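# Close the kettle lid and release the kettle

## Task

Shut the kettle's lid, and afterwards have neither hand holding the kettle or its base.

## Robot and tools

Robot: two arms, left_arm and right_arm, each ending in a sixteen-motor four-digit hand (three fingers and a thumb). right_arm has a right hand; left_arm has a mirrored left hand. Arm bases as calibrated in the scene frame: left_arm at (+0.025, +0.375, 0) m, right_arm at (+0.030, -0.245, 0) m, both turned only slightly about z. A camera stand sits behind the arms and can be hit.

Scene frame: origin at table-top height, halfway between the nominal bases; +z up, +x forward over the table, +y toward left_arm. Arm names do not match image left and right. Reported end_effector_position (metres) and end_effector_quat_wxyz are in this frame and may be a few centimetres off.

Hand point axes (right hand): +z runs along straight fingers toward the tips, +y points out of the palm face (the palm surface is at y = -0.062), +x crosses the palm away from the thumb. On the left hand +x points toward the thumb instead. A rigid mast near the wrist on the palm side (x +0.05 to +0.10, z -0.16 to -0.11, up to y +0.06; x sign flipped on the left hand) can strike objects. Fingertips have rubber caps; the rest is hard plastic.

Tool execute_actions(actions, cameras). actions is a list of up to 15 actions; each action is 0.5 s, a table of up to 15 rows at 1/30 s each, and a short table repeats its final row. Every row is one flat list of 48 numbers, each in [-1, 1], covering both arms even if one stays still: left_arm dx, dy, dz, rx, ry, rz; then left hand index_mcp, index_abd, index_pip, index_dip, middle_mcp, middle_abd, middle_pip, middle_dip, ring_mcp, ring_abd, ring_pip, ring_dip, thumb_cmc, thumb_axl, thumb_mcp, thumb_ipl; then left current_limit, speed; then the same 24 numbers for right_arm and its hand.

The six arm numbers are an offset, not a pose: measured from that arm's Hand target as it stood when the action began, in the Hand target's own axes. Each row counts from that same starting target, not from the prior row, and each new action starts again from the current target, so resending an offset moves further. Scale: 1.0 equals 0.6 m for dx, dy, dz and 180 degrees for the rotation vector rx, ry, rz. Orientation commands are clipped to within 40 degrees of the measured orientation each step. The hand often stops short of the target; an all-zero action re-requests it, and a remaining gap should be sent as an extra offset. Very small moves may not start. To stop pushing on something, put the target back beyond where the hand actually is. The elbows sag under load, so aim higher when needed. Near the first joint's axis, a small hand move can swing the whole arm.

Hand numbers are absolute goal angles, each scaled linearly between the hinge's two stops. Straight values: _mcp +0.75, _abd 0.00, _pip +0.58, _dip +0.70, thumb_cmc +0.71, thumb_axl +0.68, thumb_mcp +0.23, thumb_ipl +0.17. Moving toward -1 curls fingers toward the palm, swings _abd away from the thumb, and swings the thumb round in front of the palm. A zero is a real goal; to hold a hand unchanged, resend its hand_goal, hand_current_limit and hand_speed. current_limit maps -1..+1 to 0..550 mA (minimum 11 mA); speed sets hinge goal speed to (speed+1)/2 of 8.5 rad/s. Defaults are +0.4 and -0.6; values persist. Grip force grows with how far the goal lies past the object's surface.

cameras: names from cam_high, cam_left_wrist, cam_right_wrist (each 672x504), or ["all"], or []. If omitted, images come only with an empty actions list. An unknown name invalidates the call.

Results: end-effector pose, Hand target (the last commanded, clipped target that the next offset starts from), joint positions, velocities (may read within noise) and torques (include arm weight; noisy), and per hand: hand_goal, hand_measured, hand_current_ma, hand_state (moving, goal, blocked, overload), hand_current_limit, hand_speed, plus motor temperatures.

zoom_image(camera, region): enlarges a region [x0, y0, x1, y1] in pixels (origin top-left, up to 504 by 504) of that camera's most recent image. read_manual(section) gives only licence texts. finished_scene(scene) ends the current scene with its number; it cannot be undone.

Cautions: do not drop the kettle or lid, slam them, or let anything leave the table. Open the hand only once the parts are still. Avoid hard pushes on fixed or heavy objects and any contact between the two arms, including gripping the other hand's fingers. A finger motor drawing 495 mA or more for 5 s shuts off for 10 s; arm motors overheat when loaded, stretched or straining toward unreachable targets, shown by MOTOR HOT and then a fault that drops the arm. Loose objects may get nudged occasionally. The scene keeps running while you think, holding the last command.

Each tool is called after "Emit:" as name(argument=value, ...) on one line, values as JSON.

## Session

Emit:
execute_actions(actions=[])

Scene clock: 0.00 s.
left_arm: end_effector_position=(+0.5767, -0.2426, +0.1573) hand_goal=(+0.754, +0.000, +0.576, +0.696, +0.754, +0.000, +0.576, +0.696, +0.754, +0.000, +0.576, +0.696, +0.714, +0.678, +0.226, +0.168) hand_measured=(+0.754, +0.000, +0.576, +0.696, +0.754, +0.000, +0.576, +0.696, +0.754, +0.000, +0.576, +0.696, +0.714, +0.678, +0.226, +0.168) hand_current_ma=(+0, +0, +0, +0, +0, +0, +0, +0, +0, +0, +0, +0, +0, +0, +0, +0) hand_state=(goal, goal, goal, goal, goal, goal, goal, goal, goal, goal, goal, goal, goal, goal, goal, goal) hand_current_limit=0.40 hand_speed=-0.60 end_effector_quat_wxyz=(+0.635, +0.610, +0.470, +0.062) | right_arm: end_effector_position=(+0.3646, -0.5489, +0.1470) hand_goal=(+0.754, +0.000, +0.576, +0.696, +0.754, +0.000, +0.576, +0.696, +0.754, +0.000, +0.576, +0.696, +0.714, +0.678, +0.226, +0.168) hand_measured=(+0.754, +0.000, +0.576, +0.696, +0.754, +0.000, +0.576, +0.696, +0.754, +0.000, +0.576, +0.696, +0.714, +0.678, +0.226, +0.168) hand_current_ma=(+0, +0, +0, +0, +0, +0, +0, +0, +0, +0, +0, +0, +0, +0, +0, +0) hand_state=(goal, goal, goal, goal, goal, goal, goal, goal, goal, goal, goal, goal, goal, goal, goal, goal) hand_current_limit=0.40 hand_speed=-0.60 end_effector_quat_wxyz=(+0.099, +0.331, +0.916, -0.202)
Joint positions: left_arm=[-0.975 2.185 1.45 0.545 -0.128 -0.584] | right_arm=[-0.843 1.298 0.971 -0.869 0.264 -1.752]
Joint velocities: within noise
Joint torques (N m): no reading
Motor temperatures (°C): left_arm=[34 25 25 29 27 28] | right_arm=[38 34 30 27 29 25]
Heat: left arm: hottest waist 34 °C; right arm: hottest waist 38 °C.
Hand target: left_arm +0.5798, -0.2470, +0.1797; +0.651, +0.598, +0.464, +0.062 | right_arm +0.3708, -0.5556, +0.1573; +0.110, +0.332, +0.914, -0.207

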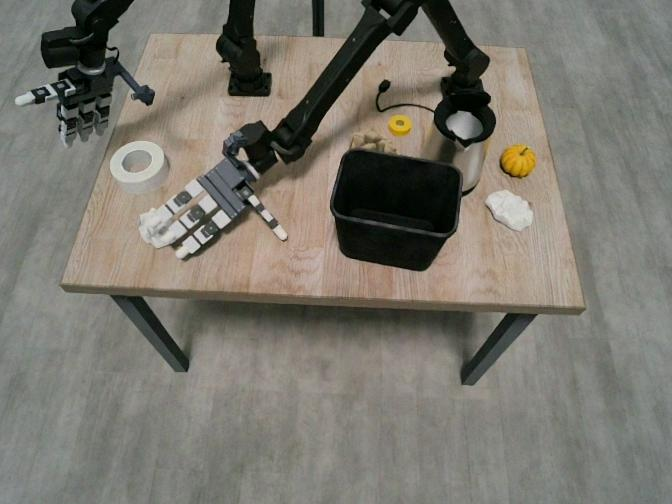

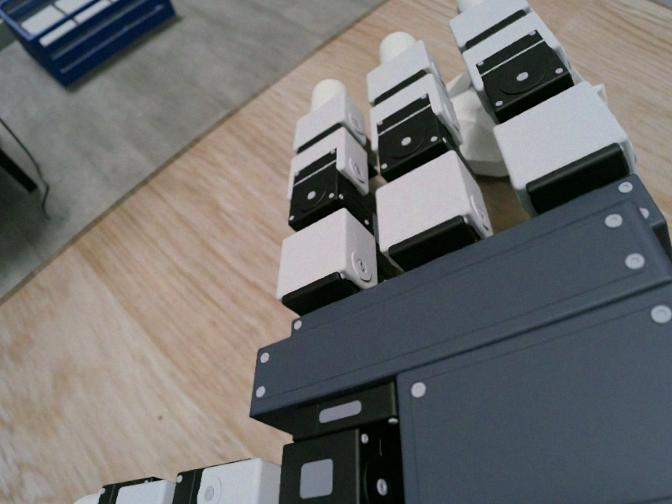

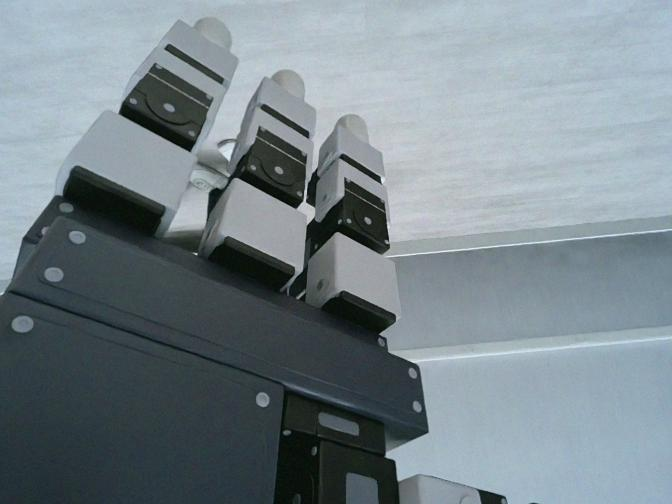

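Emit:
zoom_image(camera="cam_high", region=[340, 20, 580, 200])

Emit:
zoom_image(camera="cam_high", region=[400, 70, 520, 220])

Scaled by 2.100 from the camera's 672x504 image, which has a finer 960x720 frame.

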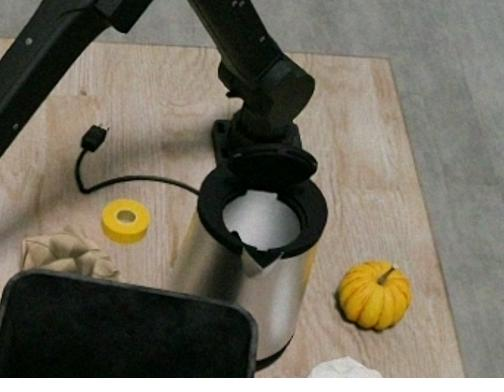

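Scaled by 3.360 from the camera's 672x504 image, which has a finer 960x720 frame.

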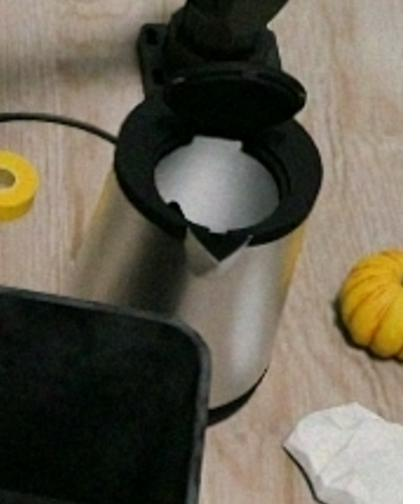

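Emit:
execute_actions(actions=[[[-0.068,0.084,-0.027,0,0,0,0.754,0,0.576,0.696,0.754,0,0.576,0.696,0.754,0,0.576,0.696,0.714,0.678,0.226,0.168,0.4,-0.6,0,0,0,0,0,0,0.754,0,0.576,0.696,0.754,0,0.576,0.696,0.754,0,0.576,0.696,0.714,0.678,0.226,0.168,0.4,-0.6]],[[-0.068,0.084,-0.027,0,0,0,0.754,0,0.576,0.696,0.754,0,0.576,0.696,0.754,0,0.576,0.696,0.714,0.678,0.226,0.168,0.4,-0.6,0,0,0,0,0,0,0.754,0,0.576,0.696,0.754,0,0.576,0.696,0.754,0,0.576,0.696,0.714,0.678,0.226,0.168,0.4,-0.6]],[[-0.068,0.084,-0.027,0,0,0,0.754,0,0.576,0.696,0.754,0,0.576,0.696,0.754,0,0.576,0.696,0.714,0.678,0.226,0.168,0.4,-0.6,0,0,0,0,0,0,0.754,0,0.576,0.696,0.754,0,0.576,0.696,0.754,0,0.576,0.696,0.714,0.678,0.226,0.168,0.4,-0.6]],[[-0.068,0.084,-0.027,0,0,0,0.754,0,0.576,0.696,0.754,0,0.576,0.696,0.754,0,0.576,0.696,0.714,0.678,0.226,0.168,0.4,-0.6,0,0,0,0,0,0,0.754,0,0.576,0.696,0.754,0,0.576,0.696,0.754,0,0.576,0.696,0.714,0.678,0.226,0.168,0.4,-0.6]],[[-0.068,0.084,-0.027,0,0,0,0.754,0,0.576,0.696,0.754,0,0.576,0.696,0.754,0,0.576,0.696,0.714,0.678,0.226,0.168,0.4,-0.6,0,0,0,0,0,0,0.754,0,0.576,0.696,0.754,0,0.576,0.696,0.754,0,0.576,0.696,0.714,0.678,0.226,0.168,0.4,-0.6]]], cameras=["cam_high"])

Scene clock: 149.37 s.
left_arm: end_effector_position=(+0.5384, -0.2408, +0.4648) hand_goal=(+0.754, +0.000, +0.576, +0.696, +0.754, +0.000, +0.576, +0.696, +0.754, +0.000, +0.576, +0.696, +0.714, +0.678, +0.226, +0.168) hand_measured=(+0.760, +0.000, +0.576, +0.696, +0.760, +0.000, +0.576, +0.696, +0.760, +0.000, +0.576, +0.696, +0.720, +0.678, +0.226, +0.168) hand_current_ma=(+27, +0, +3, +0, +29, +0, +3, +0, +28, +0, +3, +0, +26, -3, -1, -1) hand_state=(goal, goal, goal, goal, goal, goal, goal, goal, goal, goal, goal, goal, goal, goal, goal, goal) hand_current_limit=0.40 hand_speed=-0.60 end_effector_quat_wxyz=(+0.626, +0.616, +0.473, +0.070) | right_arm: end_effector_position=(+0.3646, -0.5489, +0.1470) hand_goal=(+0.754, +0.000, +0.576, +0.696, +0.754, +0.000, +0.576, +0.696, +0.754, +0.000, +0.576, +0.696, +0.714, +0.678, +0.226, +0.168) hand_measured=(+0.752, +0.000, +0.576, +0.696, +0.752, +0.000, +0.576, +0.696, +0.752, +0.000, +0.576, +0.696, +0.714, +0.678, +0.224, +0.168) hand_current_ma=(+0, +0, +0, +0, +0, +0, +0, +0, +0, +0, +0, +0, +0, +0, +0, +0) hand_state=(goal, goal, goal, goal, goal, goal, goal, goal, goal, goal, goal, goal, goal, goal, goal, goal) hand_current_limit=0.40 hand_speed=-0.60 end_effector_quat_wxyz=(+0.099, +0.331, +0.916, -0.202)
Joint positions: left_arm=[-1.025 1.804 1.735 -0.141 -0.189 -0.584] | right_arm=[-0.843 1.298 0.971 -0.869 0.264 -1.752]
Joint torques (N m): left_arm=[-0.79 -19.14 16.5 1.36 -0.18 0.03] | right_arm=[1.2 -9.88 13.05 1.16 0.17 0.08]
Motor temperatures (°C): left_arm=[32 35 35 28 25 26] | right_arm=[36 34 45 26 27 23]
Heat: left arm: hottest shoulder 35 °C; right arm: hottest elbow 45 °C.
Hand target: left_arm +0.5298, -0.2485, +0.5104; +0.651, +0.598, +0.463, +0.062 | right_arm +0.3708, -0.5556, +0.1573; +0.110, +0.332, +0.914, -0.207
Off the commanded pose: left_arm 0.047 m, 4 deg | right_arm 0.014 m, 1 deg.
Images, in order (width x height): cam_high 672x504.

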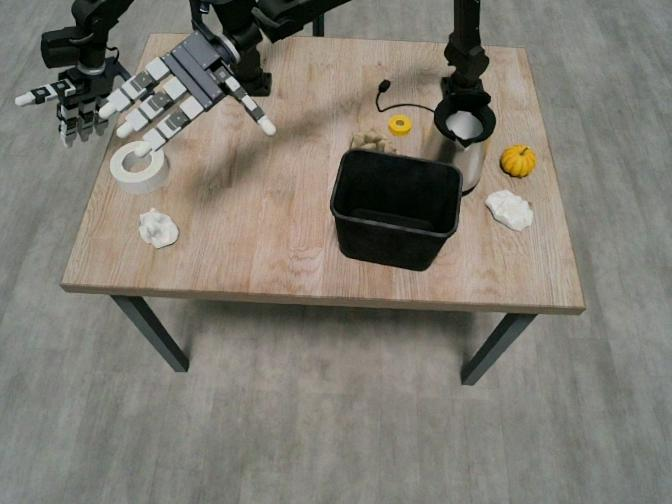

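Emit:
execute_actions(actions=[[[0.032,0.009,-0.135,0.0174,0.0282,0.01,0.754,0,0.576,0.696,0.754,0,0.576,0.696,0.754,0,0.576,0.696,0.714,0.678,0.226,0.168,0.4,-0.6,0,0,0,0,0,0,0.754,0,0.576,0.696,0.754,0,0.576,0.696,0.754,0,0.576,0.696,0.714,0.678,0.226,0.168,0.4,-0.6]],[[0.044,0.001,-0.132,0.0174,0.0282,0.01,0.754,0,0.576,0.696,0.754,0,0.576,0.696,0.754,0,0.576,0.696,0.714,0.678,0.226,0.168,0.4,-0.6,0,0,0,0,0,0,0.754,0,0.576,0.696,0.754,0,0.576,0.696,0.754,0,0.576,0.696,0.714,0.678,0.226,0.168,0.4,-0.6]],[[0.055,-0.008,-0.127,0.0174,0.0282,0.01,0.754,0,0.576,0.696,0.754,0,0.576,0.696,0.754,0,0.576,0.696,0.714,0.678,0.226,0.168,0.4,-0.6,0,0,0,0,0,0,0.754,0,0.576,0.696,0.754,0,0.576,0.696,0.754,0,0.576,0.696,0.714,0.678,0.226,0.168,0.4,-0.6]],[[0.066,-0.016,-0.121,0.0174,0.0282,0.01,0.754,0,0.576,0.696,0.754,0,0.576,0.696,0.754,0,0.576,0.696,0.714,0.678,0.226,0.168,0.4,-0.6,0,0,0,0,0,0,0.754,0,0.576,0.696,0.754,0,0.576,0.696,0.754,0,0.576,0.696,0.714,0.678,0.226,0.168,0.4,-0.6]],[[0.076,-0.025,-0.114,0.0174,0.0282,0.01,0.754,0,0.576,0.696,0.754,0,0.576,0.696,0.754,0,0.576,0.696,0.714,0.678,0.226,0.168,0.4,-0.6,0,0,0,0,0,0,0.754,0,0.576,0.696,0.754,0,0.576,0.696,0.754,0,0.576,0.696,0.714,0.678,0.226,0.168,0.4,-0.6]],[[0.0845,-0.0335,-0.105,0.0174,0.0282,0.01,0.754,0,0.576,0.696,0.754,0,0.576,0.696,0.754,0,0.576,0.696,0.714,0.678,0.226,0.168,0.4,-0.6,0,0,0,0,0,0,0.754,0,0.576,0.696,0.754,0,0.576,0.696,0.754,0,0.576,0.696,0.714,0.678,0.226,0.168,0.4,-0.6]],[[0.092,-0.042,-0.095,0.0174,0.0282,0.01,0.754,0,0.576,0.696,0.754,0,0.576,0.696,0.754,0,0.576,0.696,0.714,0.678,0.226,0.168,0.4,-0.6,0,0,0,0,0,0,0.754,0,0.576,0.696,0.754,0,0.576,0.696,0.754,0,0.576,0.696,0.714,0.678,0.226,0.168,0.4,-0.6]],[[0.0986,-0.0495,-0.084,0.0174,0.0282,0.01,0.754,0,0.576,0.696,0.754,0,0.576,0.696,0.754,0,0.576,0.696,0.714,0.678,0.226,0.168,0.4,-0.6,0,0,0,0,0,0,0.754,0,0.576,0.696,0.754,0,0.576,0.696,0.754,0,0.576,0.696,0.714,0.678,0.226,0.168,0.4,-0.6]]], cameras=["cam_high", "cam_left_wrist"])

Emit:
zoom_image(camera="cam_high", region=[380, 20, 560, 200])

Scene clock: 185.57 s.
left_arm: end_effector_position=(+0.2066, +0.3216, +0.5417) hand_goal=(+0.754, +0.000, +0.576, +0.696, +0.754, +0.000, +0.576, +0.696, +0.754, +0.000, +0.576, +0.696, +0.714, +0.678, +0.226, +0.168) hand_measured=(+0.760, +0.000, +0.576, +0.696, +0.762, +0.000, +0.576, +0.696, +0.762, +0.000, +0.576, +0.696, +0.720, +0.678, +0.224, +0.168) hand_current_ma=(+30, +0, +3, +0, +32, +0, +3, +0, +31, +0, +3, +0, +28, -3, -8, -1) hand_state=(goal, goal, goal, goal, goal, goal, goal, goal, goal, goal, goal, goal, goal, goal, goal, goal) hand_current_limit=0.40 hand_speed=-0.60 end_effector_quat_wxyz=(+0.346, +0.745, +0.536, +0.192) | right_arm: end_effector_position=(+0.3646, -0.5489, +0.1470) hand_goal=(+0.754, +0.000, +0.576, +0.696, +0.754, +0.000, +0.576, +0.696, +0.754, +0.000, +0.576, +0.696, +0.714, +0.678, +0.226, +0.168) hand_measured=(+0.752, +0.000, +0.576, +0.696, +0.752, +0.000, +0.576, +0.696, +0.752, +0.000, +0.576, +0.696, +0.714, +0.678, +0.224, +0.168) hand_current_ma=(+0, +0, +0, +0, +0, +0, +0, +0, +0, +0, +0, +0, +0, +0, +0, +0) hand_state=(goal, goal, goal, goal, goal, goal, goal, goal, goal, goal, goal, goal, goal, goal, goal, goal) hand_current_limit=0.40 hand_speed=-0.60 end_effector_quat_wxyz=(+0.099, +0.331, +0.916, -0.202)
Joint positions: left_arm=[-0.931 0.46 1.344 -1.696 -0.33 -0.446] | right_arm=[-0.843 1.298 0.971 -0.869 0.264 -1.752]
Joint torques (N m): left_arm=[1.67 3.55 11.54 0.99 -0.21 0.19] | right_arm=[0.91 -9.7 13.08 1.14 0.17 0.08]
Motor temperatures (°C): left_arm=[32 32 44 28 25 26] | right_arm=[35 34 46 25 26 23]
Heat: left arm: hottest elbow 44 °C; right arm: hottest elbow 46 °C.
Hand target: left_arm +0.1992, +0.3281, +0.5609; +0.297, +0.716, +0.584, +0.242 | right_arm +0.3708, -0.5556, +0.1573; +0.110, +0.332, +0.914, -0.207
Off the commanded pose: left_arm 0.022 m, 10 deg | right_arm 0.014 m, 1 deg.
joint sent to its limit (left arm) — joint 4 (wrist pitch), lower limit. The joint targets are off in orientation, not in position.
Images, in order (width x height): cam_high 672x504, cam_left_wrist 672x504.

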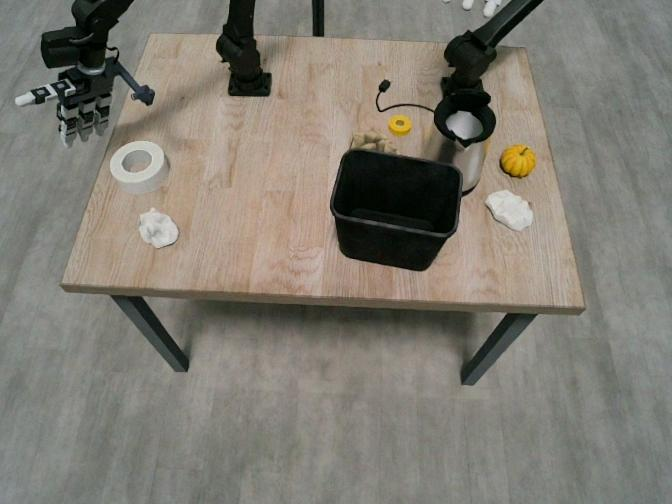

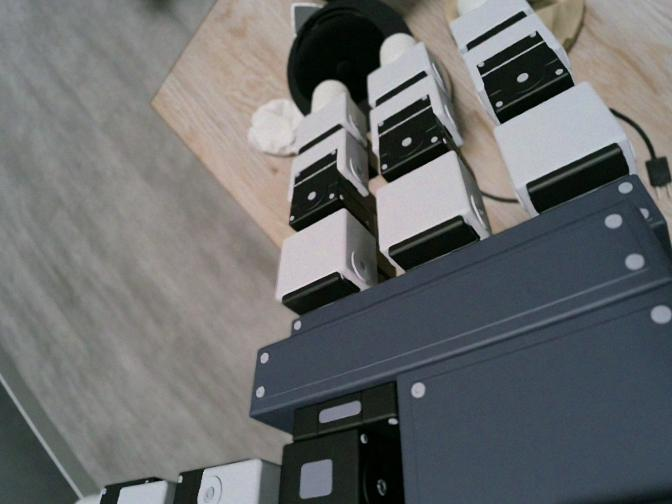

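Scaled by 2.800 from the camera's 672x504 image, which has a finer 960x720 frame.

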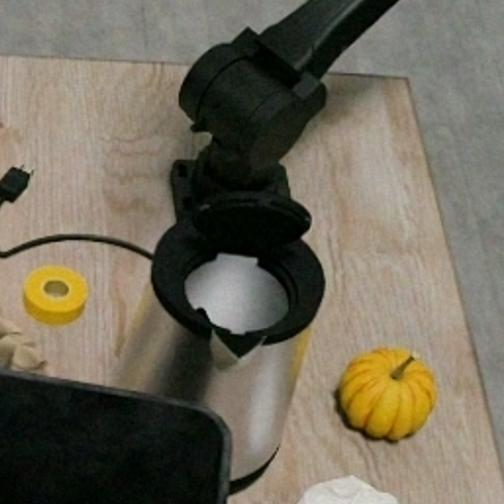

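Emit:
zoom_image(camera="cam_left_wrist", region=[220, 0, 560, 200])

Scaled by 1.482 from the camera's 672x504 image, which has a finer 960x720 frame.

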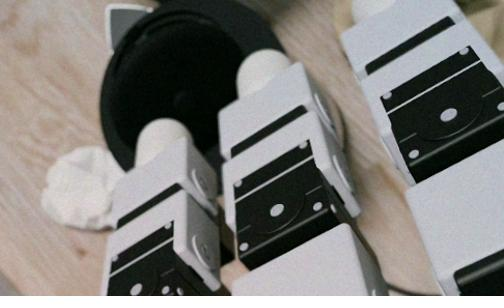

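Emit:
execute_actions(actions=[[[0.0447,-0.0137,-0.0183,0,-0.011,0.011,-0.07,0,-0.3,-0.17,0.754,0,0.576,0.696,-0.07,0,-0.3,-0.17,0.714,0.678,0.226,0.168,0.4,-0.6,0,0,0,0,0,0,0.754,0,0.576,0.696,0.754,0,0.576,0.696,0.754,0,0.576,0.696,0.714,0.678,0.226,0.168,0.4,-0.6]],[[0,0,0,0,0,0,-0.07,0,-0.3,-0.17,0.754,0,0.576,0.696,-0.07,0,-0.3,-0.17,0.714,0.678,0.226,0.168,0.4,-0.6,0,0,0,0,0,0,0.754,0,0.576,0.696,0.754,0,0.576,0.696,0.754,0,0.576,0.696,0.714,0.678,0.226,0.168,0.4,-0.6]]], cameras=["cam_left_wrist"])

Emit:
zoom_image(camera="cam_left_wrist", region=[220, 0, 560, 200])

Scene clock: 245.73 s.
left_arm: end_effector_position=(+0.1946, +0.3543, +0.5441) hand_goal=(-0.070, +0.000, -0.300, -0.170, +0.754, +0.000, +0.576, +0.696, -0.070, +0.000, -0.300, -0.170, +0.714, +0.678, +0.226, +0.168) hand_measured=(-0.054, +0.000, -0.296, -0.168, +0.762, +0.000, +0.576, +0.696, -0.052, +0.000, -0.296, -0.168, +0.720, +0.678, +0.224, +0.168) hand_current_ma=(+78, +0, +18, +10, +32, +0, +3, +0, +81, +0, +17, +10, +28, -3, -8, -1) hand_state=(goal, goal, goal, goal, goal, goal, goal, goal, goal, goal, goal, goal, goal, goal, goal, goal) hand_current_limit=0.40 hand_speed=-0.60 end_effector_quat_wxyz=(+0.313, +0.728, +0.562, +0.238) | right_arm: end_effector_position=(+0.3646, -0.5489, +0.1470) hand_goal=(+0.754, +0.000, +0.576, +0.696, +0.754, +0.000, +0.576, +0.696, +0.754, +0.000, +0.576, +0.696, +0.714, +0.678, +0.226, +0.168) hand_measured=(+0.752, +0.000, +0.576, +0.696, +0.752, +0.000, +0.576, +0.696, +0.752, +0.000, +0.576, +0.696, +0.714, +0.678, +0.224, +0.168) hand_current_ma=(+0, +0, +0, +0, +0, +0, +0, +0, +0, +0, +0, +0, +0, +0, +0, +0) hand_state=(goal, goal, goal, goal, goal, goal, goal, goal, goal, goal, goal, goal, goal, goal, goal, goal) hand_current_limit=0.40 hand_speed=-0.60 end_effector_quat_wxyz=(+0.099, +0.331, +0.916, -0.202)
Joint positions: left_arm=[-0.4 0.421 1.352 -1.696 -0.078 -0.082] | right_arm=[-0.843 1.298 0.971 -0.869 0.264 -1.752]
Joint torques (N m): left_arm=[1.85 4.66 11.29 1.13 -0.03 0.2] | right_arm=[0.91 -9.93 13.2 1.06 0.17 0.06]
Motor temperatures (°C): left_arm=[31 29 39 27 24 25] | right_arm=[35 34 47 25 26 22]
Heat: left arm: hottest elbow 39 °C; right arm: hottest elbow 47 °C.
Hand target: left_arm +0.1912, +0.3573, +0.5629; +0.302, +0.730, +0.567, +0.235 | right_arm +0.3708, -0.5556, +0.1573; +0.110, +0.332, +0.914, -0.207
Off the commanded pose: left_arm 0.019 m, 1 deg | right_arm 0.014 m, 1 deg.
joint sent to its limit (left arm) — joint 4 (wrist pitch), lower limit. The joint targets are off in orientation, not in position.
Images, in order (width x height): cam_left_wrist 672x504.

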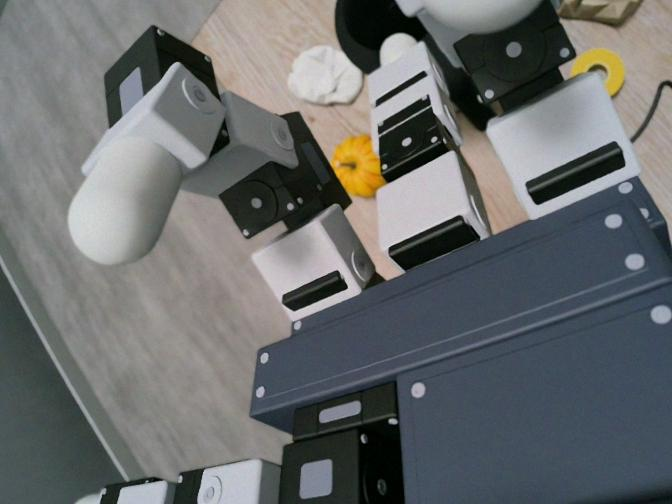

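Scaled by 1.482 from the camera's 672x504 image, which has a finer 960x720 frame.

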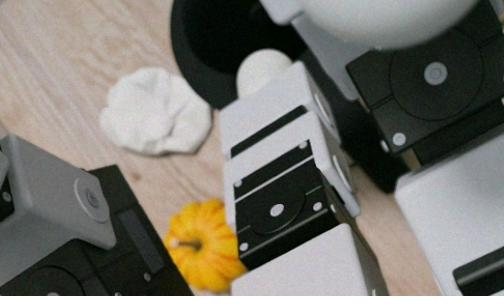

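Emit:
execute_actions(actions=[[[0,-0.031,0.067,0,0,0,-0.07,0,-0.3,-0.17,0.754,0,0.576,0.696,-0.07,0,-0.3,-0.17,0.714,0.678,0.226,0.168,0.4,-0.6,0,0,0,0,0,0,0.754,0,0.576,0.696,0.754,0,0.576,0.696,0.754,0,0.576,0.696,0.714,0.678,0.226,0.168,0.4,-0.6]],[[0,-0.031,0.067,0,0,0,-0.07,0,-0.3,-0.17,0.754,0,0.576,0.696,-0.07,0,-0.3,-0.17,0.714,0.678,0.226,0.168,0.4,-0.6,0,0,0,0,0,0,0.754,0,0.576,0.696,0.754,0,0.576,0.696,0.754,0,0.576,0.696,0.714,0.678,0.226,0.168,0.4,-0.6]],[[0,-0.031,0.067,0,0,0,-0.07,0,-0.3,-0.17,0.754,0,0.576,0.696,-0.07,0,-0.3,-0.17,0.714,0.678,0.226,0.168,0.4,-0.6,0,0,0,0,0,0,0.754,0,0.576,0.696,0.754,0,0.576,0.696,0.754,0,0.576,0.696,0.714,0.678,0.226,0.168,0.4,-0.6]]], cameras=["cam_high", "cam_left_wrist"])

Emit:
zoom_image(camera="cam_high", region=[400, 40, 540, 180])

Emit:
zoom_image(camera="cam_left_wrist", region=[300, 0, 540, 160])

Scene clock: 256.03 s.
left_arm: end_effector_position=(+0.2355, +0.3433, +0.4318) hand_goal=(-0.070, +0.000, -0.300, -0.170, +0.754, +0.000, +0.576, +0.696, -0.070, +0.000, -0.300, -0.170, +0.714, +0.678, +0.226, +0.168) hand_measured=(-0.058, +0.000, -0.296, -0.168, +0.762, +0.000, +0.576, +0.696, -0.056, +0.000, -0.296, -0.168, +0.720, +0.678, +0.224, +0.168) hand_current_ma=(+59, +0, +16, +10, +32, +0, +3, +0, +61, +0, +15, +10, +28, -3, -8, -1) hand_state=(goal, goal, goal, goal, goal, goal, goal, goal, goal, goal, goal, goal, goal, goal, goal, goal) hand_current_limit=0.40 hand_speed=-0.60 end_effector_quat_wxyz=(+0.291, +0.734, +0.570, +0.225) | right_arm: end_effector_position=(+0.3646, -0.5489, +0.1470) hand_goal=(+0.754, +0.000, +0.576, +0.696, +0.754, +0.000, +0.576, +0.696, +0.754, +0.000, +0.576, +0.696, +0.714, +0.678, +0.226, +0.168) hand_measured=(+0.752, +0.000, +0.576, +0.696, +0.752, +0.000, +0.576, +0.696, +0.752, +0.000, +0.576, +0.696, +0.714, +0.678, +0.224, +0.168) hand_current_ma=(+0, +0, +0, +0, +0, +0, +0, +0, +0, +0, +0, +0, +0, +0, +0, +0) hand_state=(goal, goal, goal, goal, goal, goal, goal, goal, goal, goal, goal, goal, goal, goal, goal, goal) hand_current_limit=0.40 hand_speed=-0.60 end_effector_quat_wxyz=(+0.099, +0.331, +0.916, -0.202)
Joint positions: left_arm=[-0.294 0.319 0.999 -1.496 -0.009 -0.012] | right_arm=[-0.843 1.298 0.971 -0.869 0.264 -1.752]
Joint torques (N m): left_arm=[1.79 1.85 8.42 2.04 0.03 0.22] | right_arm=[0.97 -9.99 12.97 1.21 0.17 0.07]
Heat: left arm: hottest elbow 39 °C; right arm: hottest elbow 47 °C.
Hand target: left_arm +0.2358, +0.3459, +0.4382; +0.302, +0.730, +0.566, +0.235 | right_arm +0.3708, -0.5556, +0.1573; +0.110, +0.332, +0.914, -0.207
Off the commanded pose: left_arm 0.007 m, 2 deg | right_arm 0.014 m, 1 deg.
Images, in order (width x height): cam_high 672x504, cam_left_wrist 672x504.

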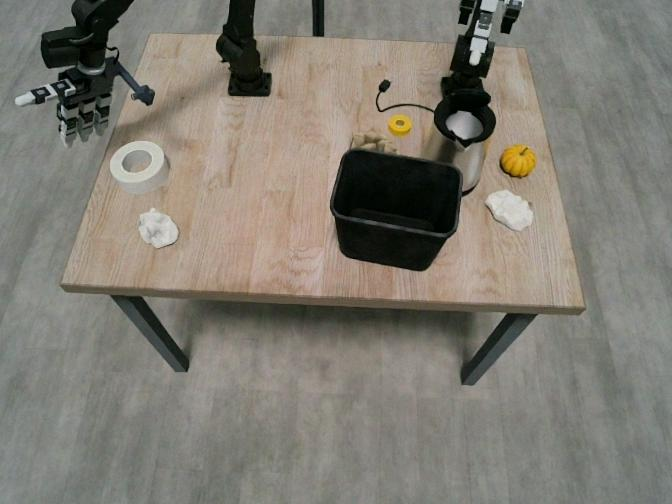

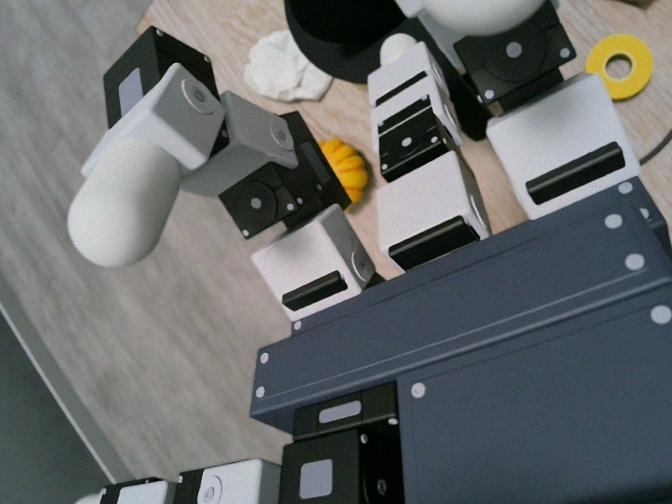

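Scaled by 3.600 from the camera's 672x504 image, which has a finer 960x720 frame.

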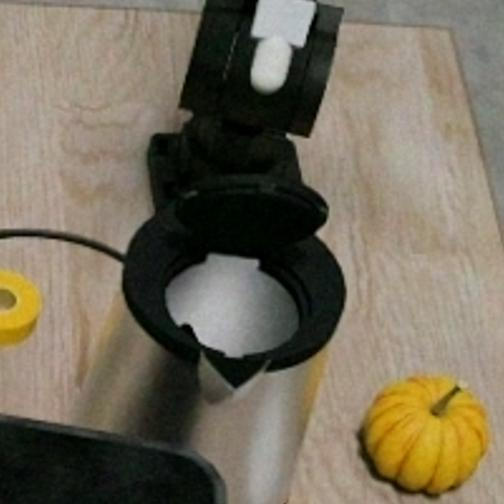

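Scaled by 2.100 from the camera's 672x504 image, which has a finer 960x720 frame.

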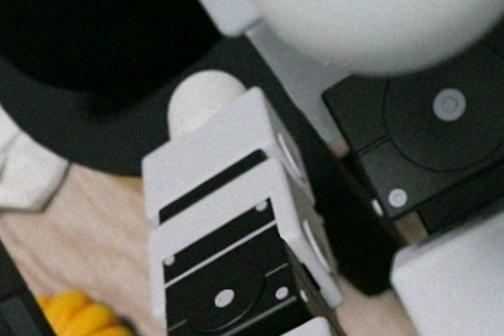

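Emit:
execute_actions(actions=[[[0,0.04,0.0707,0,0,0,-0.07,0,-0.3,-0.17,0.754,0,0.576,0.696,-0.07,0,-0.3,-0.17,0.714,0.678,0.226,0.168,0.4,-0.6,0,0,0,0,0,0,0.754,0,0.576,0.696,0.754,0,0.576,0.696,0.754,0,0.576,0.696,0.714,0.678,0.226,0.168,0.4,-0.6]],[[0,0.0271,0.0507,0,0,0,-0.07,0,-0.3,-0.17,0.754,0,0.576,0.696,-0.07,0,-0.3,-0.17,0.714,0.678,0.226,0.168,0.4,-0.6,0,0,0,0,0,0,0.754,0,0.576,0.696,0.754,0,0.576,0.696,0.754,0,0.576,0.696,0.714,0.678,0.226,0.168,0.4,-0.6]]], cameras=["cam_high", "cam_left_wrist"])

Emit:
zoom_image(camera="cam_high", region=[400, 40, 540, 180])

Scene clock: 276.23 s.
left_arm: end_effector_position=(+0.3075, +0.3249, +0.4124) hand_goal=(-0.070, +0.000, -0.300, -0.170, +0.754, +0.000, +0.576, +0.696, -0.070, +0.000, -0.300, -0.170, +0.714, +0.678, +0.226, +0.168) hand_measured=(-0.058, +0.000, -0.296, -0.168, +0.760, +0.000, +0.578, +0.696, -0.056, +0.000, -0.296, -0.168, +0.720, +0.678, +0.224, +0.168) hand_current_ma=(+59, +0, +16, +10, +29, +1, +4, -1, +61, +0, +15, +10, +28, -3, -8, -1) hand_state=(goal, goal, goal, goal, goal, goal, goal, goal, goal, goal, goal, goal, goal, goal, goal, goal) hand_current_limit=0.40 hand_speed=-0.60 end_effector_quat_wxyz=(+0.299, +0.732, +0.568, +0.228) | right_arm: end_effector_position=(+0.3646, -0.5489, +0.1470) hand_goal=(+0.754, +0.000, +0.576, +0.696, +0.754, +0.000, +0.576, +0.696, +0.754, +0.000, +0.576, +0.696, +0.714, +0.678, +0.226, +0.168) hand_measured=(+0.752, +0.000, +0.576, +0.696, +0.752, +0.000, +0.576, +0.696, +0.752, +0.000, +0.576, +0.696, +0.714, +0.678, +0.224, +0.168) hand_current_ma=(+0, +0, +0, +0, +0, +0, +0, +0, +0, +0, +0, +0, +0, +0, +0, +0) hand_state=(goal, goal, goal, goal, goal, goal, goal, goal, goal, goal, goal, goal, goal, goal, goal, goal) hand_current_limit=0.40 hand_speed=-0.60 end_effector_quat_wxyz=(+0.099, +0.331, +0.916, -0.202)
Joint positions: left_arm=[-0.273 0.457 0.926 -1.268 0.012 0.003] | right_arm=[-0.843 1.298 0.971 -0.869 0.264 -1.752]
Joint torques (N m): left_arm=[1.49 1.08 9.39 2.17 -0.04 0.18] | right_arm=[0.91 -9.52 13.18 1.2 0.14 0.09]
Heat: left arm: hottest elbow 38 °C; right arm: hottest elbow 47 °C.
Hand target: left_arm +0.3133, +0.3261, +0.4152; +0.302, +0.730, +0.566, +0.235 | right_arm +0.3708, -0.5556, +0.1573; +0.110, +0.332, +0.914, -0.207
Off the commanded pose: left_arm 0.007 m, 1 deg | right_arm 0.014 m, 1 deg.
Images, in order (width x height): cam_high 672x504, cam_left_wrist 672x504.

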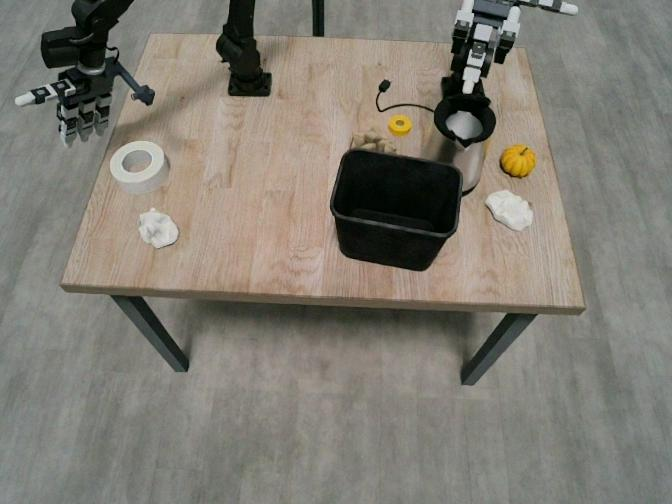

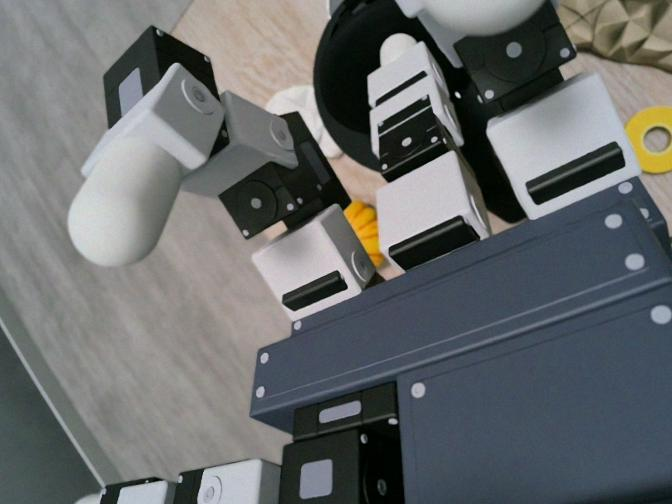

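Scaled by 3.600 from the camera's 672x504 image, which has a finer 960x720 frame.

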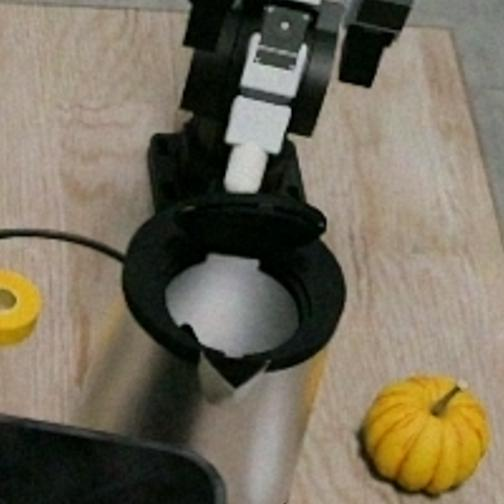

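Emit:
execute_actions(actions=[[[0,0.02,0.05,0,0,0,-0.07,0,-0.3,-0.17,0.754,0,0.576,0.696,-0.07,0,-0.3,-0.17,0.714,0.678,0.226,0.168,0.4,-0.6,0,0,0,0,0,0,0.754,0,0.576,0.696,0.754,0,0.576,0.696,0.754,0,0.576,0.696,0.714,0.678,0.226,0.168,0.4,-0.6]]], cameras=["cam_high", "cam_left_wrist"])

Emit:
zoom_image(camera="cam_high", region=[400, 40, 540, 180])

Scene clock: 282.67 s.
left_arm: end_effector_position=(+0.3368, +0.3179, +0.4003) hand_goal=(-0.070, +0.000, -0.300, -0.170, +0.754, +0.000, +0.576, +0.696, -0.070, +0.000, -0.300, -0.170, +0.714, +0.678, +0.226, +0.168) hand_measured=(-0.058, +0.000, -0.296, -0.168, +0.770, +0.004, +0.584, +0.698, -0.056, +0.000, -0.296, -0.168, +0.720, +0.678, +0.224, +0.168) hand_current_ma=(+59, +0, +16, +10, +72, +16, +36, +11, +61, +0, +15, +10, +28, -3, -8, -1) hand_state=(goal, goal, goal, goal, goal, goal, goal, goal, goal, goal, goal, goal, goal, goal, goal, goal) hand_current_limit=0.40 hand_speed=-0.60 end_effector_quat_wxyz=(+0.299, +0.732, +0.568, +0.228) | right_arm: end_effector_position=(+0.3646, -0.5489, +0.1470) hand_goal=(+0.754, +0.000, +0.576, +0.696, +0.754, +0.000, +0.576, +0.696, +0.754, +0.000, +0.576, +0.696, +0.714, +0.678, +0.226, +0.168) hand_measured=(+0.752, +0.000, +0.576, +0.696, +0.752, +0.000, +0.576, +0.696, +0.752, +0.000, +0.576, +0.696, +0.714, +0.678, +0.224, +0.168) hand_current_ma=(+0, +0, +0, +0, +0, +0, +0, +0, +0, +0, +0, +0, +0, +0, +0, +0) hand_state=(goal, goal, goal, goal, goal, goal, goal, goal, goal, goal, goal, goal, goal, goal, goal, goal) hand_current_limit=0.40 hand_speed=-0.60 end_effector_quat_wxyz=(+0.099, +0.331, +0.916, -0.202)
Joint positions: left_arm=[-0.273 0.523 0.898 -1.175 0.01 0.003] | right_arm=[-0.843 1.298 0.971 -0.869 0.264 -1.752]
Joint torques (N m): left_arm=[1.14 0.15 9.7 2.07 -0.06 0.16] | right_arm=[0.62 -9.88 13.15 1.06 0.17 0.06]
Heat: left arm: hottest elbow 38 °C; right arm: hottest elbow 47 °C.
Hand target: left_arm +0.3420, +0.3187, +0.4026; +0.303, +0.730, +0.566, +0.235 | right_arm +0.3708, -0.5556, +0.1573; +0.110, +0.332, +0.914, -0.207
Off the commanded pose: left_arm 0.006 m, 1 deg | right_arm 0.014 m, 1 deg.
Images, in order (width x height): cam_high 672x504, cam_left_wrist 672x504.

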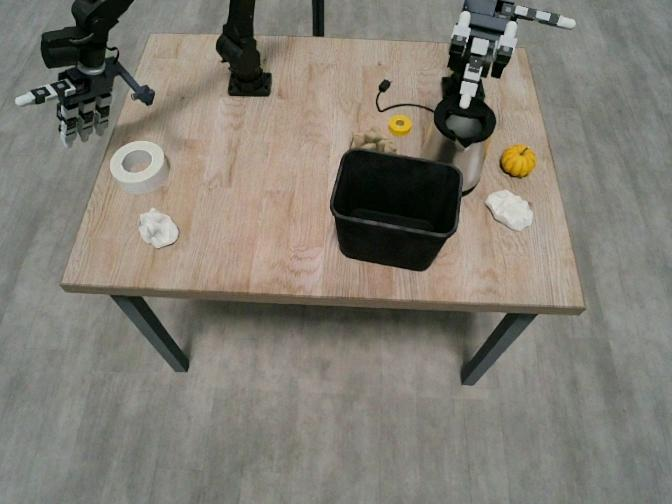

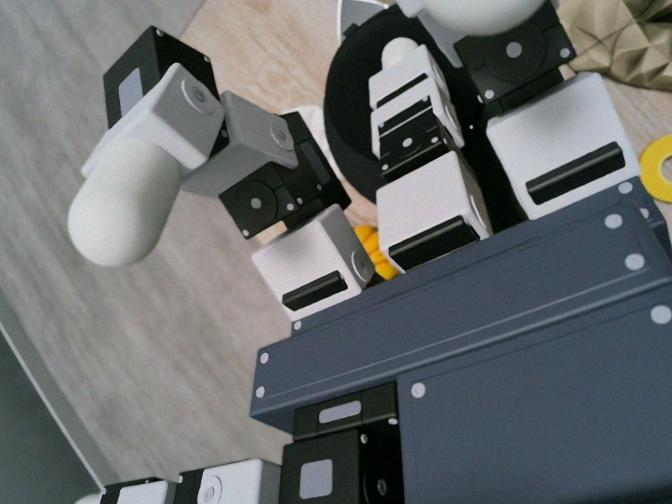

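Scaled by 3.600 from the camera's 672x504 image, which has a finer 960x720 frame.

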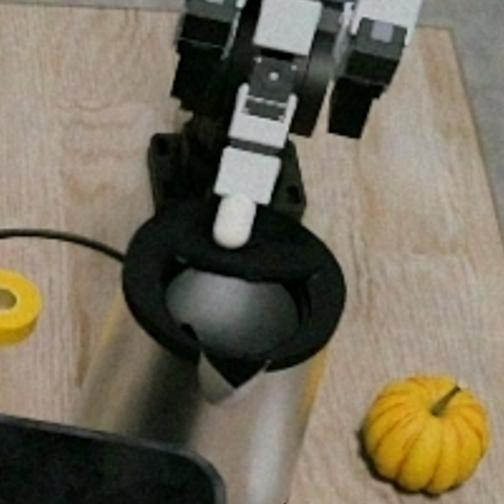

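Emit:
execute_actions(actions=[[[0,-0.006,0.05,0,0,0,-0.07,0,-0.3,-0.17,0.754,0,0.576,0.696,-0.07,0,-0.3,-0.17,0.714,0.678,0.226,0.168,0.4,-0.6,0,0,0,0,0,0,0.754,0,0.576,0.696,0.754,0,0.576,0.696,0.754,0,0.576,0.696,0.714,0.678,0.226,0.168,0.4,-0.6]],[[0,-0.018,0.035,0,0,0,-0.07,0,-0.3,-0.17,0.754,0,0.576,0.696,-0.07,0,-0.3,-0.17,0.714,0.678,0.226,0.168,0.4,-0.6,0,0,0,0,0,0,0.754,0,0.576,0.696,0.754,0,0.576,0.696,0.754,0,0.576,0.696,0.714,0.678,0.226,0.168,0.4,-0.6]]], cameras=["cam_high", "cam_left_wrist"])

Emit:
zoom_image(camera="cam_high", region=[400, 40, 540, 180])

Scene clock: 288.27 s.
left_arm: end_effector_position=(+0.3612, +0.3118, +0.3629) hand_goal=(-0.070, +0.000, -0.300, -0.170, +0.754, +0.000, +0.576, +0.696, -0.070, +0.000, -0.300, -0.170, +0.714, +0.678, +0.226, +0.168) hand_measured=(-0.058, +0.000, -0.296, -0.168, +0.748, +0.002, +0.568, +0.694, -0.056, +0.000, -0.296, -0.168, +0.720, +0.678, +0.224, +0.168) hand_current_ma=(+59, +0, +16, +10, -30, +9, -33, -9, +61, +0, +14, +10, +28, -3, -9, -1) hand_state=(goal, goal, goal, goal, goal, goal, goal, goal, goal, goal, goal, goal, goal, goal, goal, goal) hand_current_limit=0.40 hand_speed=-0.60 end_effector_quat_wxyz=(+0.307, +0.729, +0.566, +0.235) | right_arm: end_effector_position=(+0.3646, -0.5489, +0.1470) hand_goal=(+0.754, +0.000, +0.576, +0.696, +0.754, +0.000, +0.576, +0.696, +0.754, +0.000, +0.576, +0.696, +0.714, +0.678, +0.226, +0.168) hand_measured=(+0.752, +0.000, +0.576, +0.696, +0.752, +0.000, +0.576, +0.696, +0.752, +0.000, +0.576, +0.696, +0.714, +0.678, +0.224, +0.168) hand_current_ma=(+0, +0, +0, +0, +0, +0, +0, +0, +0, +0, +0, +0, +0, +0, +0, +0) hand_state=(goal, goal, goal, goal, goal, goal, goal, goal, goal, goal, goal, goal, goal, goal, goal, goal) hand_current_limit=0.40 hand_speed=-0.60 end_effector_quat_wxyz=(+0.099, +0.331, +0.916, -0.202)
Joint positions: left_arm=[-0.273 0.55 0.787 -1.015 0.01 0.003] | right_arm=[-0.843 1.298 0.971 -0.869 0.264 -1.752]
Joint torques (N m): left_arm=[1.03 0.15 9.37 2.03 -0.11 0.15] | right_arm=[0.67 -9.47 13.19 0.99 0.16 0.09]
Heat: left arm: hottest elbow 38 °C; right arm: hottest elbow 47 °C.
Hand target: left_arm +0.3672, +0.3123, +0.3564; +0.303, +0.730, +0.566, +0.235 | right_arm +0.3708, -0.5556, +0.1573; +0.110, +0.332, +0.914, -0.207
Off the commanded pose: left_arm 0.009 m, 1 deg | right_arm 0.014 m, 1 deg.
Images, in order (width x height): cam_high 672x504, cam_left_wrist 672x504.

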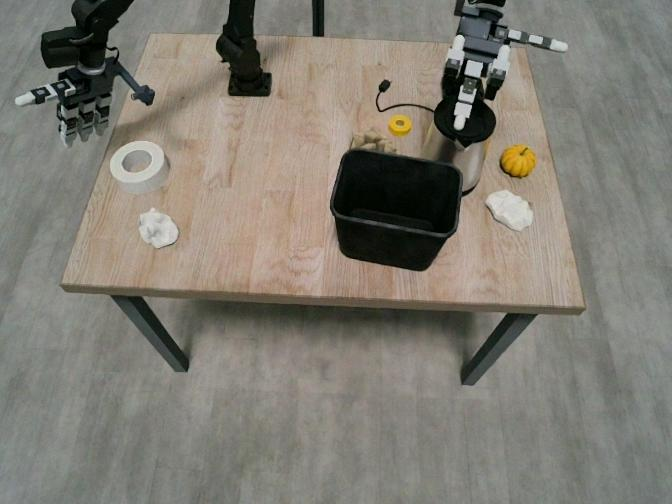

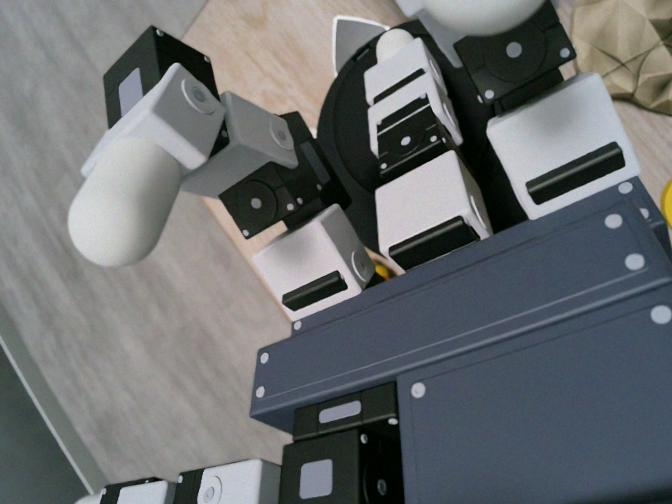

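Scaled by 3.600 from the camera's 672x504 image, which has a finer 960x720 frame.

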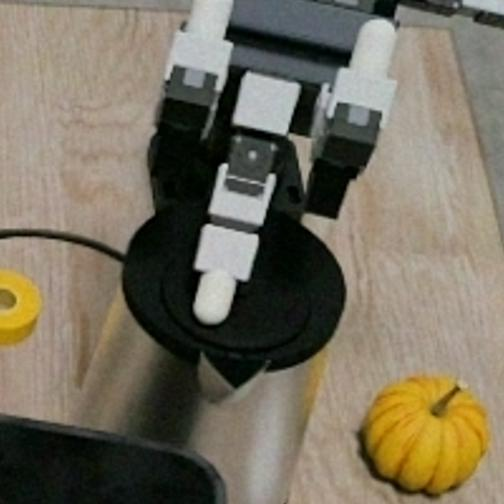

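Emit:
execute_actions(actions=[[[0,-0.024,0.022,0,0,0,-0.07,0,-0.3,-0.17,0.754,0,0.576,0.696,-0.07,0,-0.3,-0.17,0.714,0.678,0.226,0.168,0.4,-0.6,0,0,0,0,0,0,0.754,0,0.576,0.696,0.754,0,0.576,0.696,0.754,0,0.576,0.696,0.714,0.678,0.226,0.168,0.4,-0.6]]], cameras=["cam_high"])

Emit:
zoom_image(camera="cam_high", region=[420, 80, 510, 170])

Scene clock: 295.37 s.
left_arm: end_effector_position=(+0.3643, +0.3112, +0.3550) hand_goal=(-0.070, +0.000, -0.300, -0.170, +0.754, +0.000, +0.576, +0.696, -0.070, +0.000, -0.300, -0.170, +0.714, +0.678, +0.226, +0.168) hand_measured=(-0.058, +0.000, -0.296, -0.168, +0.718, +0.002, +0.548, +0.684, -0.056, +0.000, -0.296, -0.168, +0.720, +0.678, +0.224, +0.168) hand_current_ma=(+59, +0, +16, +10, -172, +7, -124, -51, +61, +0, +14, +10, +28, -3, -9, -1) hand_state=(goal, goal, goal, goal, blocked, goal, blocked, goal, goal, goal, goal, goal, goal, goal, goal, goal) hand_current_limit=0.40 hand_speed=-0.60 end_effector_quat_wxyz=(+0.316, +0.725, +0.562, +0.242) | right_arm: end_effector_position=(+0.3646, -0.5489, +0.1470) hand_goal=(+0.754, +0.000, +0.576, +0.696, +0.754, +0.000, +0.576, +0.696, +0.754, +0.000, +0.576, +0.696, +0.714, +0.678, +0.226, +0.168) hand_measured=(+0.752, +0.000, +0.576, +0.696, +0.752, +0.000, +0.576, +0.696, +0.752, +0.000, +0.576, +0.696, +0.714, +0.678, +0.224, +0.168) hand_current_ma=(+0, +0, +0, +0, +0, +0, +0, +0, +0, +0, +0, +0, +0, +0, +0, +0) hand_state=(goal, goal, goal, goal, goal, goal, goal, goal, goal, goal, goal, goal, goal, goal, goal, goal) hand_current_limit=0.40 hand_speed=-0.60 end_effector_quat_wxyz=(+0.099, +0.331, +0.916, -0.202)
Joint positions: left_arm=[-0.273 0.541 0.748 -0.96 0.01 0.003] | right_arm=[-0.843 1.298 0.971 -0.869 0.264 -1.752]
Joint torques (N m): left_arm=[1.03 -0.44 8.02 1.46 -0.1 0.14] | right_arm=[1.32 -9.99 13.18 0.99 0.17 0.06]
Heat: left arm: hottest elbow 38 °C; right arm: hottest elbow 47 °C.
Hand target: left_arm +0.3664, +0.3125, +0.3370; +0.303, +0.730, +0.566, +0.235 | right_arm +0.3708, -0.5556, +0.1573; +0.110, +0.332, +0.914, -0.207
Off the commanded pose: left_arm 0.018 m, 2 deg | right_arm 0.014 m, 1 deg.
Images, in order (width x height): cam_high 672x504.

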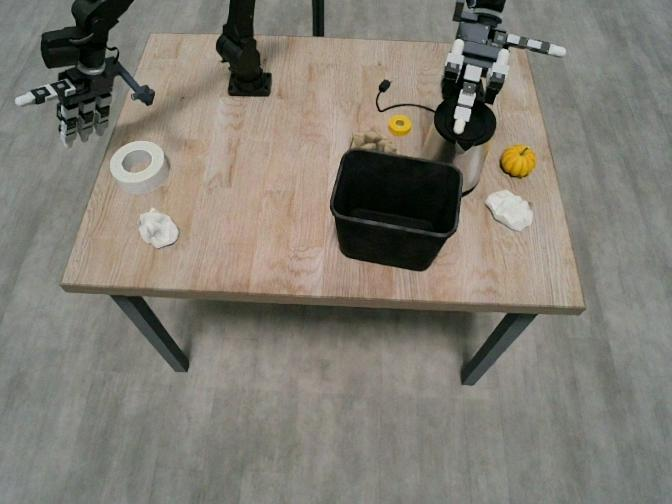

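Scaled by 5.600 from the camera's 672x504 image, which has a finer 960x720 frame.

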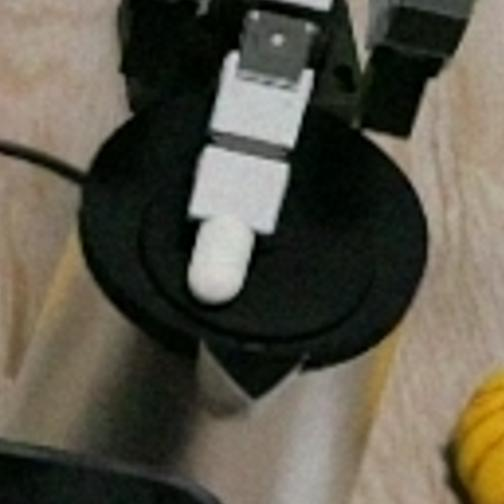

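Emit:
execute_actions(actions=[[[0,0.047,-0.047,0,0,0,-0.07,0,-0.3,-0.17,0.754,0,0.576,0.696,-0.07,0,-0.3,-0.17,0.714,0.678,0.226,0.168,0.4,-0.6,0,0,0,0,0,0,0.754,0,0.576,0.696,0.754,0,0.576,0.696,0.754,0,0.576,0.696,0.714,0.678,0.226,0.168,0.4,-0.6]],[[0,0.047,-0.07,0,0,0,-0.07,0,-0.3,-0.17,0.754,0,0.576,0.696,-0.07,0,-0.3,-0.17,0.714,0.678,0.226,0.168,0.4,-0.6,0,0,0,0,0,0,0.754,0,0.576,0.696,0.754,0,0.576,0.696,0.754,0,0.576,0.696,0.714,0.678,0.226,0.168,0.4,-0.6]],[[0,0.035,-0.12,0,0,0,-0.07,0,-0.3,-0.17,0.754,0,0.576,0.696,-0.07,0,-0.3,-0.17,0.714,0.678,0.226,0.168,0.4,-0.6,0,0,0,0,0,0,0.754,0,0.576,0.696,0.754,0,0.576,0.696,0.754,0,0.576,0.696,0.714,0.678,0.226,0.168,0.4,-0.6]]], cameras=["cam_high", "cam_left_wrist"])

Emit:
zoom_image(camera="cam_high", region=[420, 80, 510, 170])

Scene clock: 302.90 s.
left_arm: end_effector_position=(+0.3226, +0.3215, +0.4669) hand_goal=(-0.070, +0.000, -0.300, -0.170, +0.754, +0.000, +0.576, +0.696, -0.070, +0.000, -0.300, -0.170, +0.714, +0.678, +0.226, +0.168) hand_measured=(-0.058, +0.000, -0.296, -0.168, +0.758, +0.000, +0.574, +0.694, -0.056, +0.000, -0.296, -0.168, +0.720, +0.678, +0.224, +0.168) hand_current_ma=(+59, +0, +16, +10, +16, -2, -5, -10, +61, +0, +14, +10, +28, -3, -10, -1) hand_state=(goal, goal, goal, goal, goal, goal, goal, goal, goal, goal, goal, goal, goal, goal, goal, goal) hand_current_limit=0.40 hand_speed=-0.60 end_effector_quat_wxyz=(+0.293, +0.734, +0.570, +0.224) | right_arm: end_effector_position=(+0.3646, -0.5489, +0.1470) hand_goal=(+0.754, +0.000, +0.576, +0.696, +0.754, +0.000, +0.576, +0.696, +0.754, +0.000, +0.576, +0.696, +0.714, +0.678, +0.226, +0.168) hand_measured=(+0.752, +0.000, +0.576, +0.696, +0.752, +0.000, +0.576, +0.696, +0.752, +0.000, +0.576, +0.696, +0.714, +0.678, +0.224, +0.168) hand_current_ma=(+0, +0, +0, +0, +0, +0, +0, +0, +0, +0, +0, +0, +0, +0, +0, +0) hand_state=(goal, goal, goal, goal, goal, goal, goal, goal, goal, goal, goal, goal, goal, goal, goal, goal) hand_current_limit=0.40 hand_speed=-0.60 end_effector_quat_wxyz=(+0.099, +0.331, +0.916, -0.202)
Joint positions: left_arm=[-0.273 0.578 1.114 -1.352 0.01 0.003] | right_arm=[-0.843 1.298 0.971 -0.869 0.264 -1.752]
Joint torques (N m): left_arm=[1.26 0.5 14.11 0.99 -0.05 0.16] | right_arm=[1.26 -9.7 13.14 0.99 0.15 0.09]
Heat: left arm: hottest elbow 38 °C; right arm: hottest elbow 47 °C.
Hand target: left_arm +0.3218, +0.3238, +0.4920; +0.302, +0.730, +0.566, +0.235 | right_arm +0.3708, -0.5556, +0.1573; +0.110, +0.332, +0.914, -0.207
Off the commanded pose: left_arm 0.025 m, 2 deg | right_arm 0.014 m, 1 deg.
Images, in order (width x height): cam_high 672x504, cam_left_wrist 672x504.

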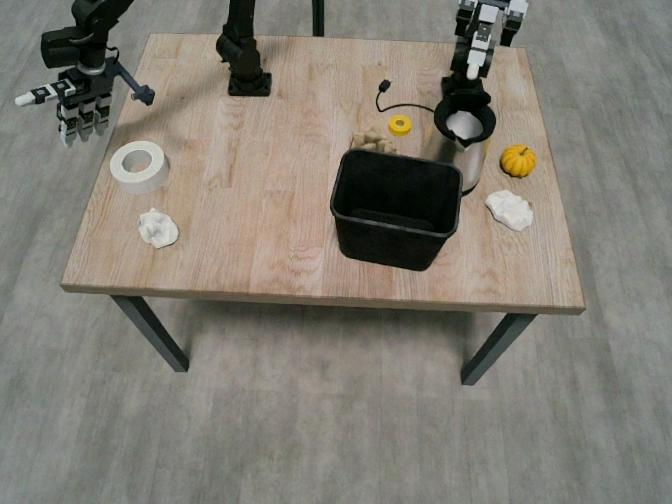

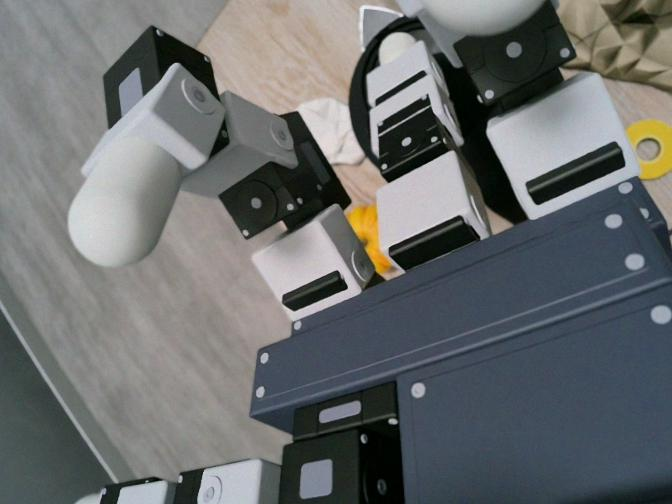

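Scaled by 5.600 from the camera's 672x504 image, which has a finer 960x720 frame.

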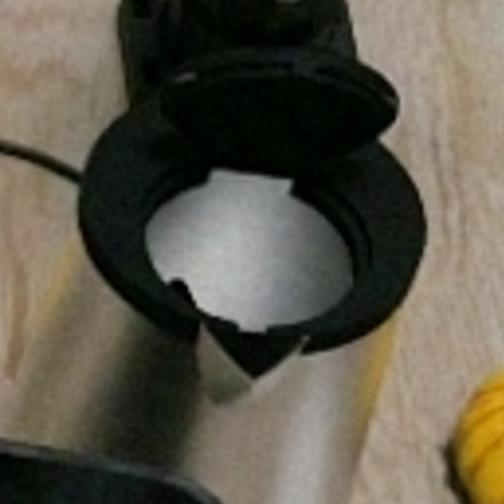

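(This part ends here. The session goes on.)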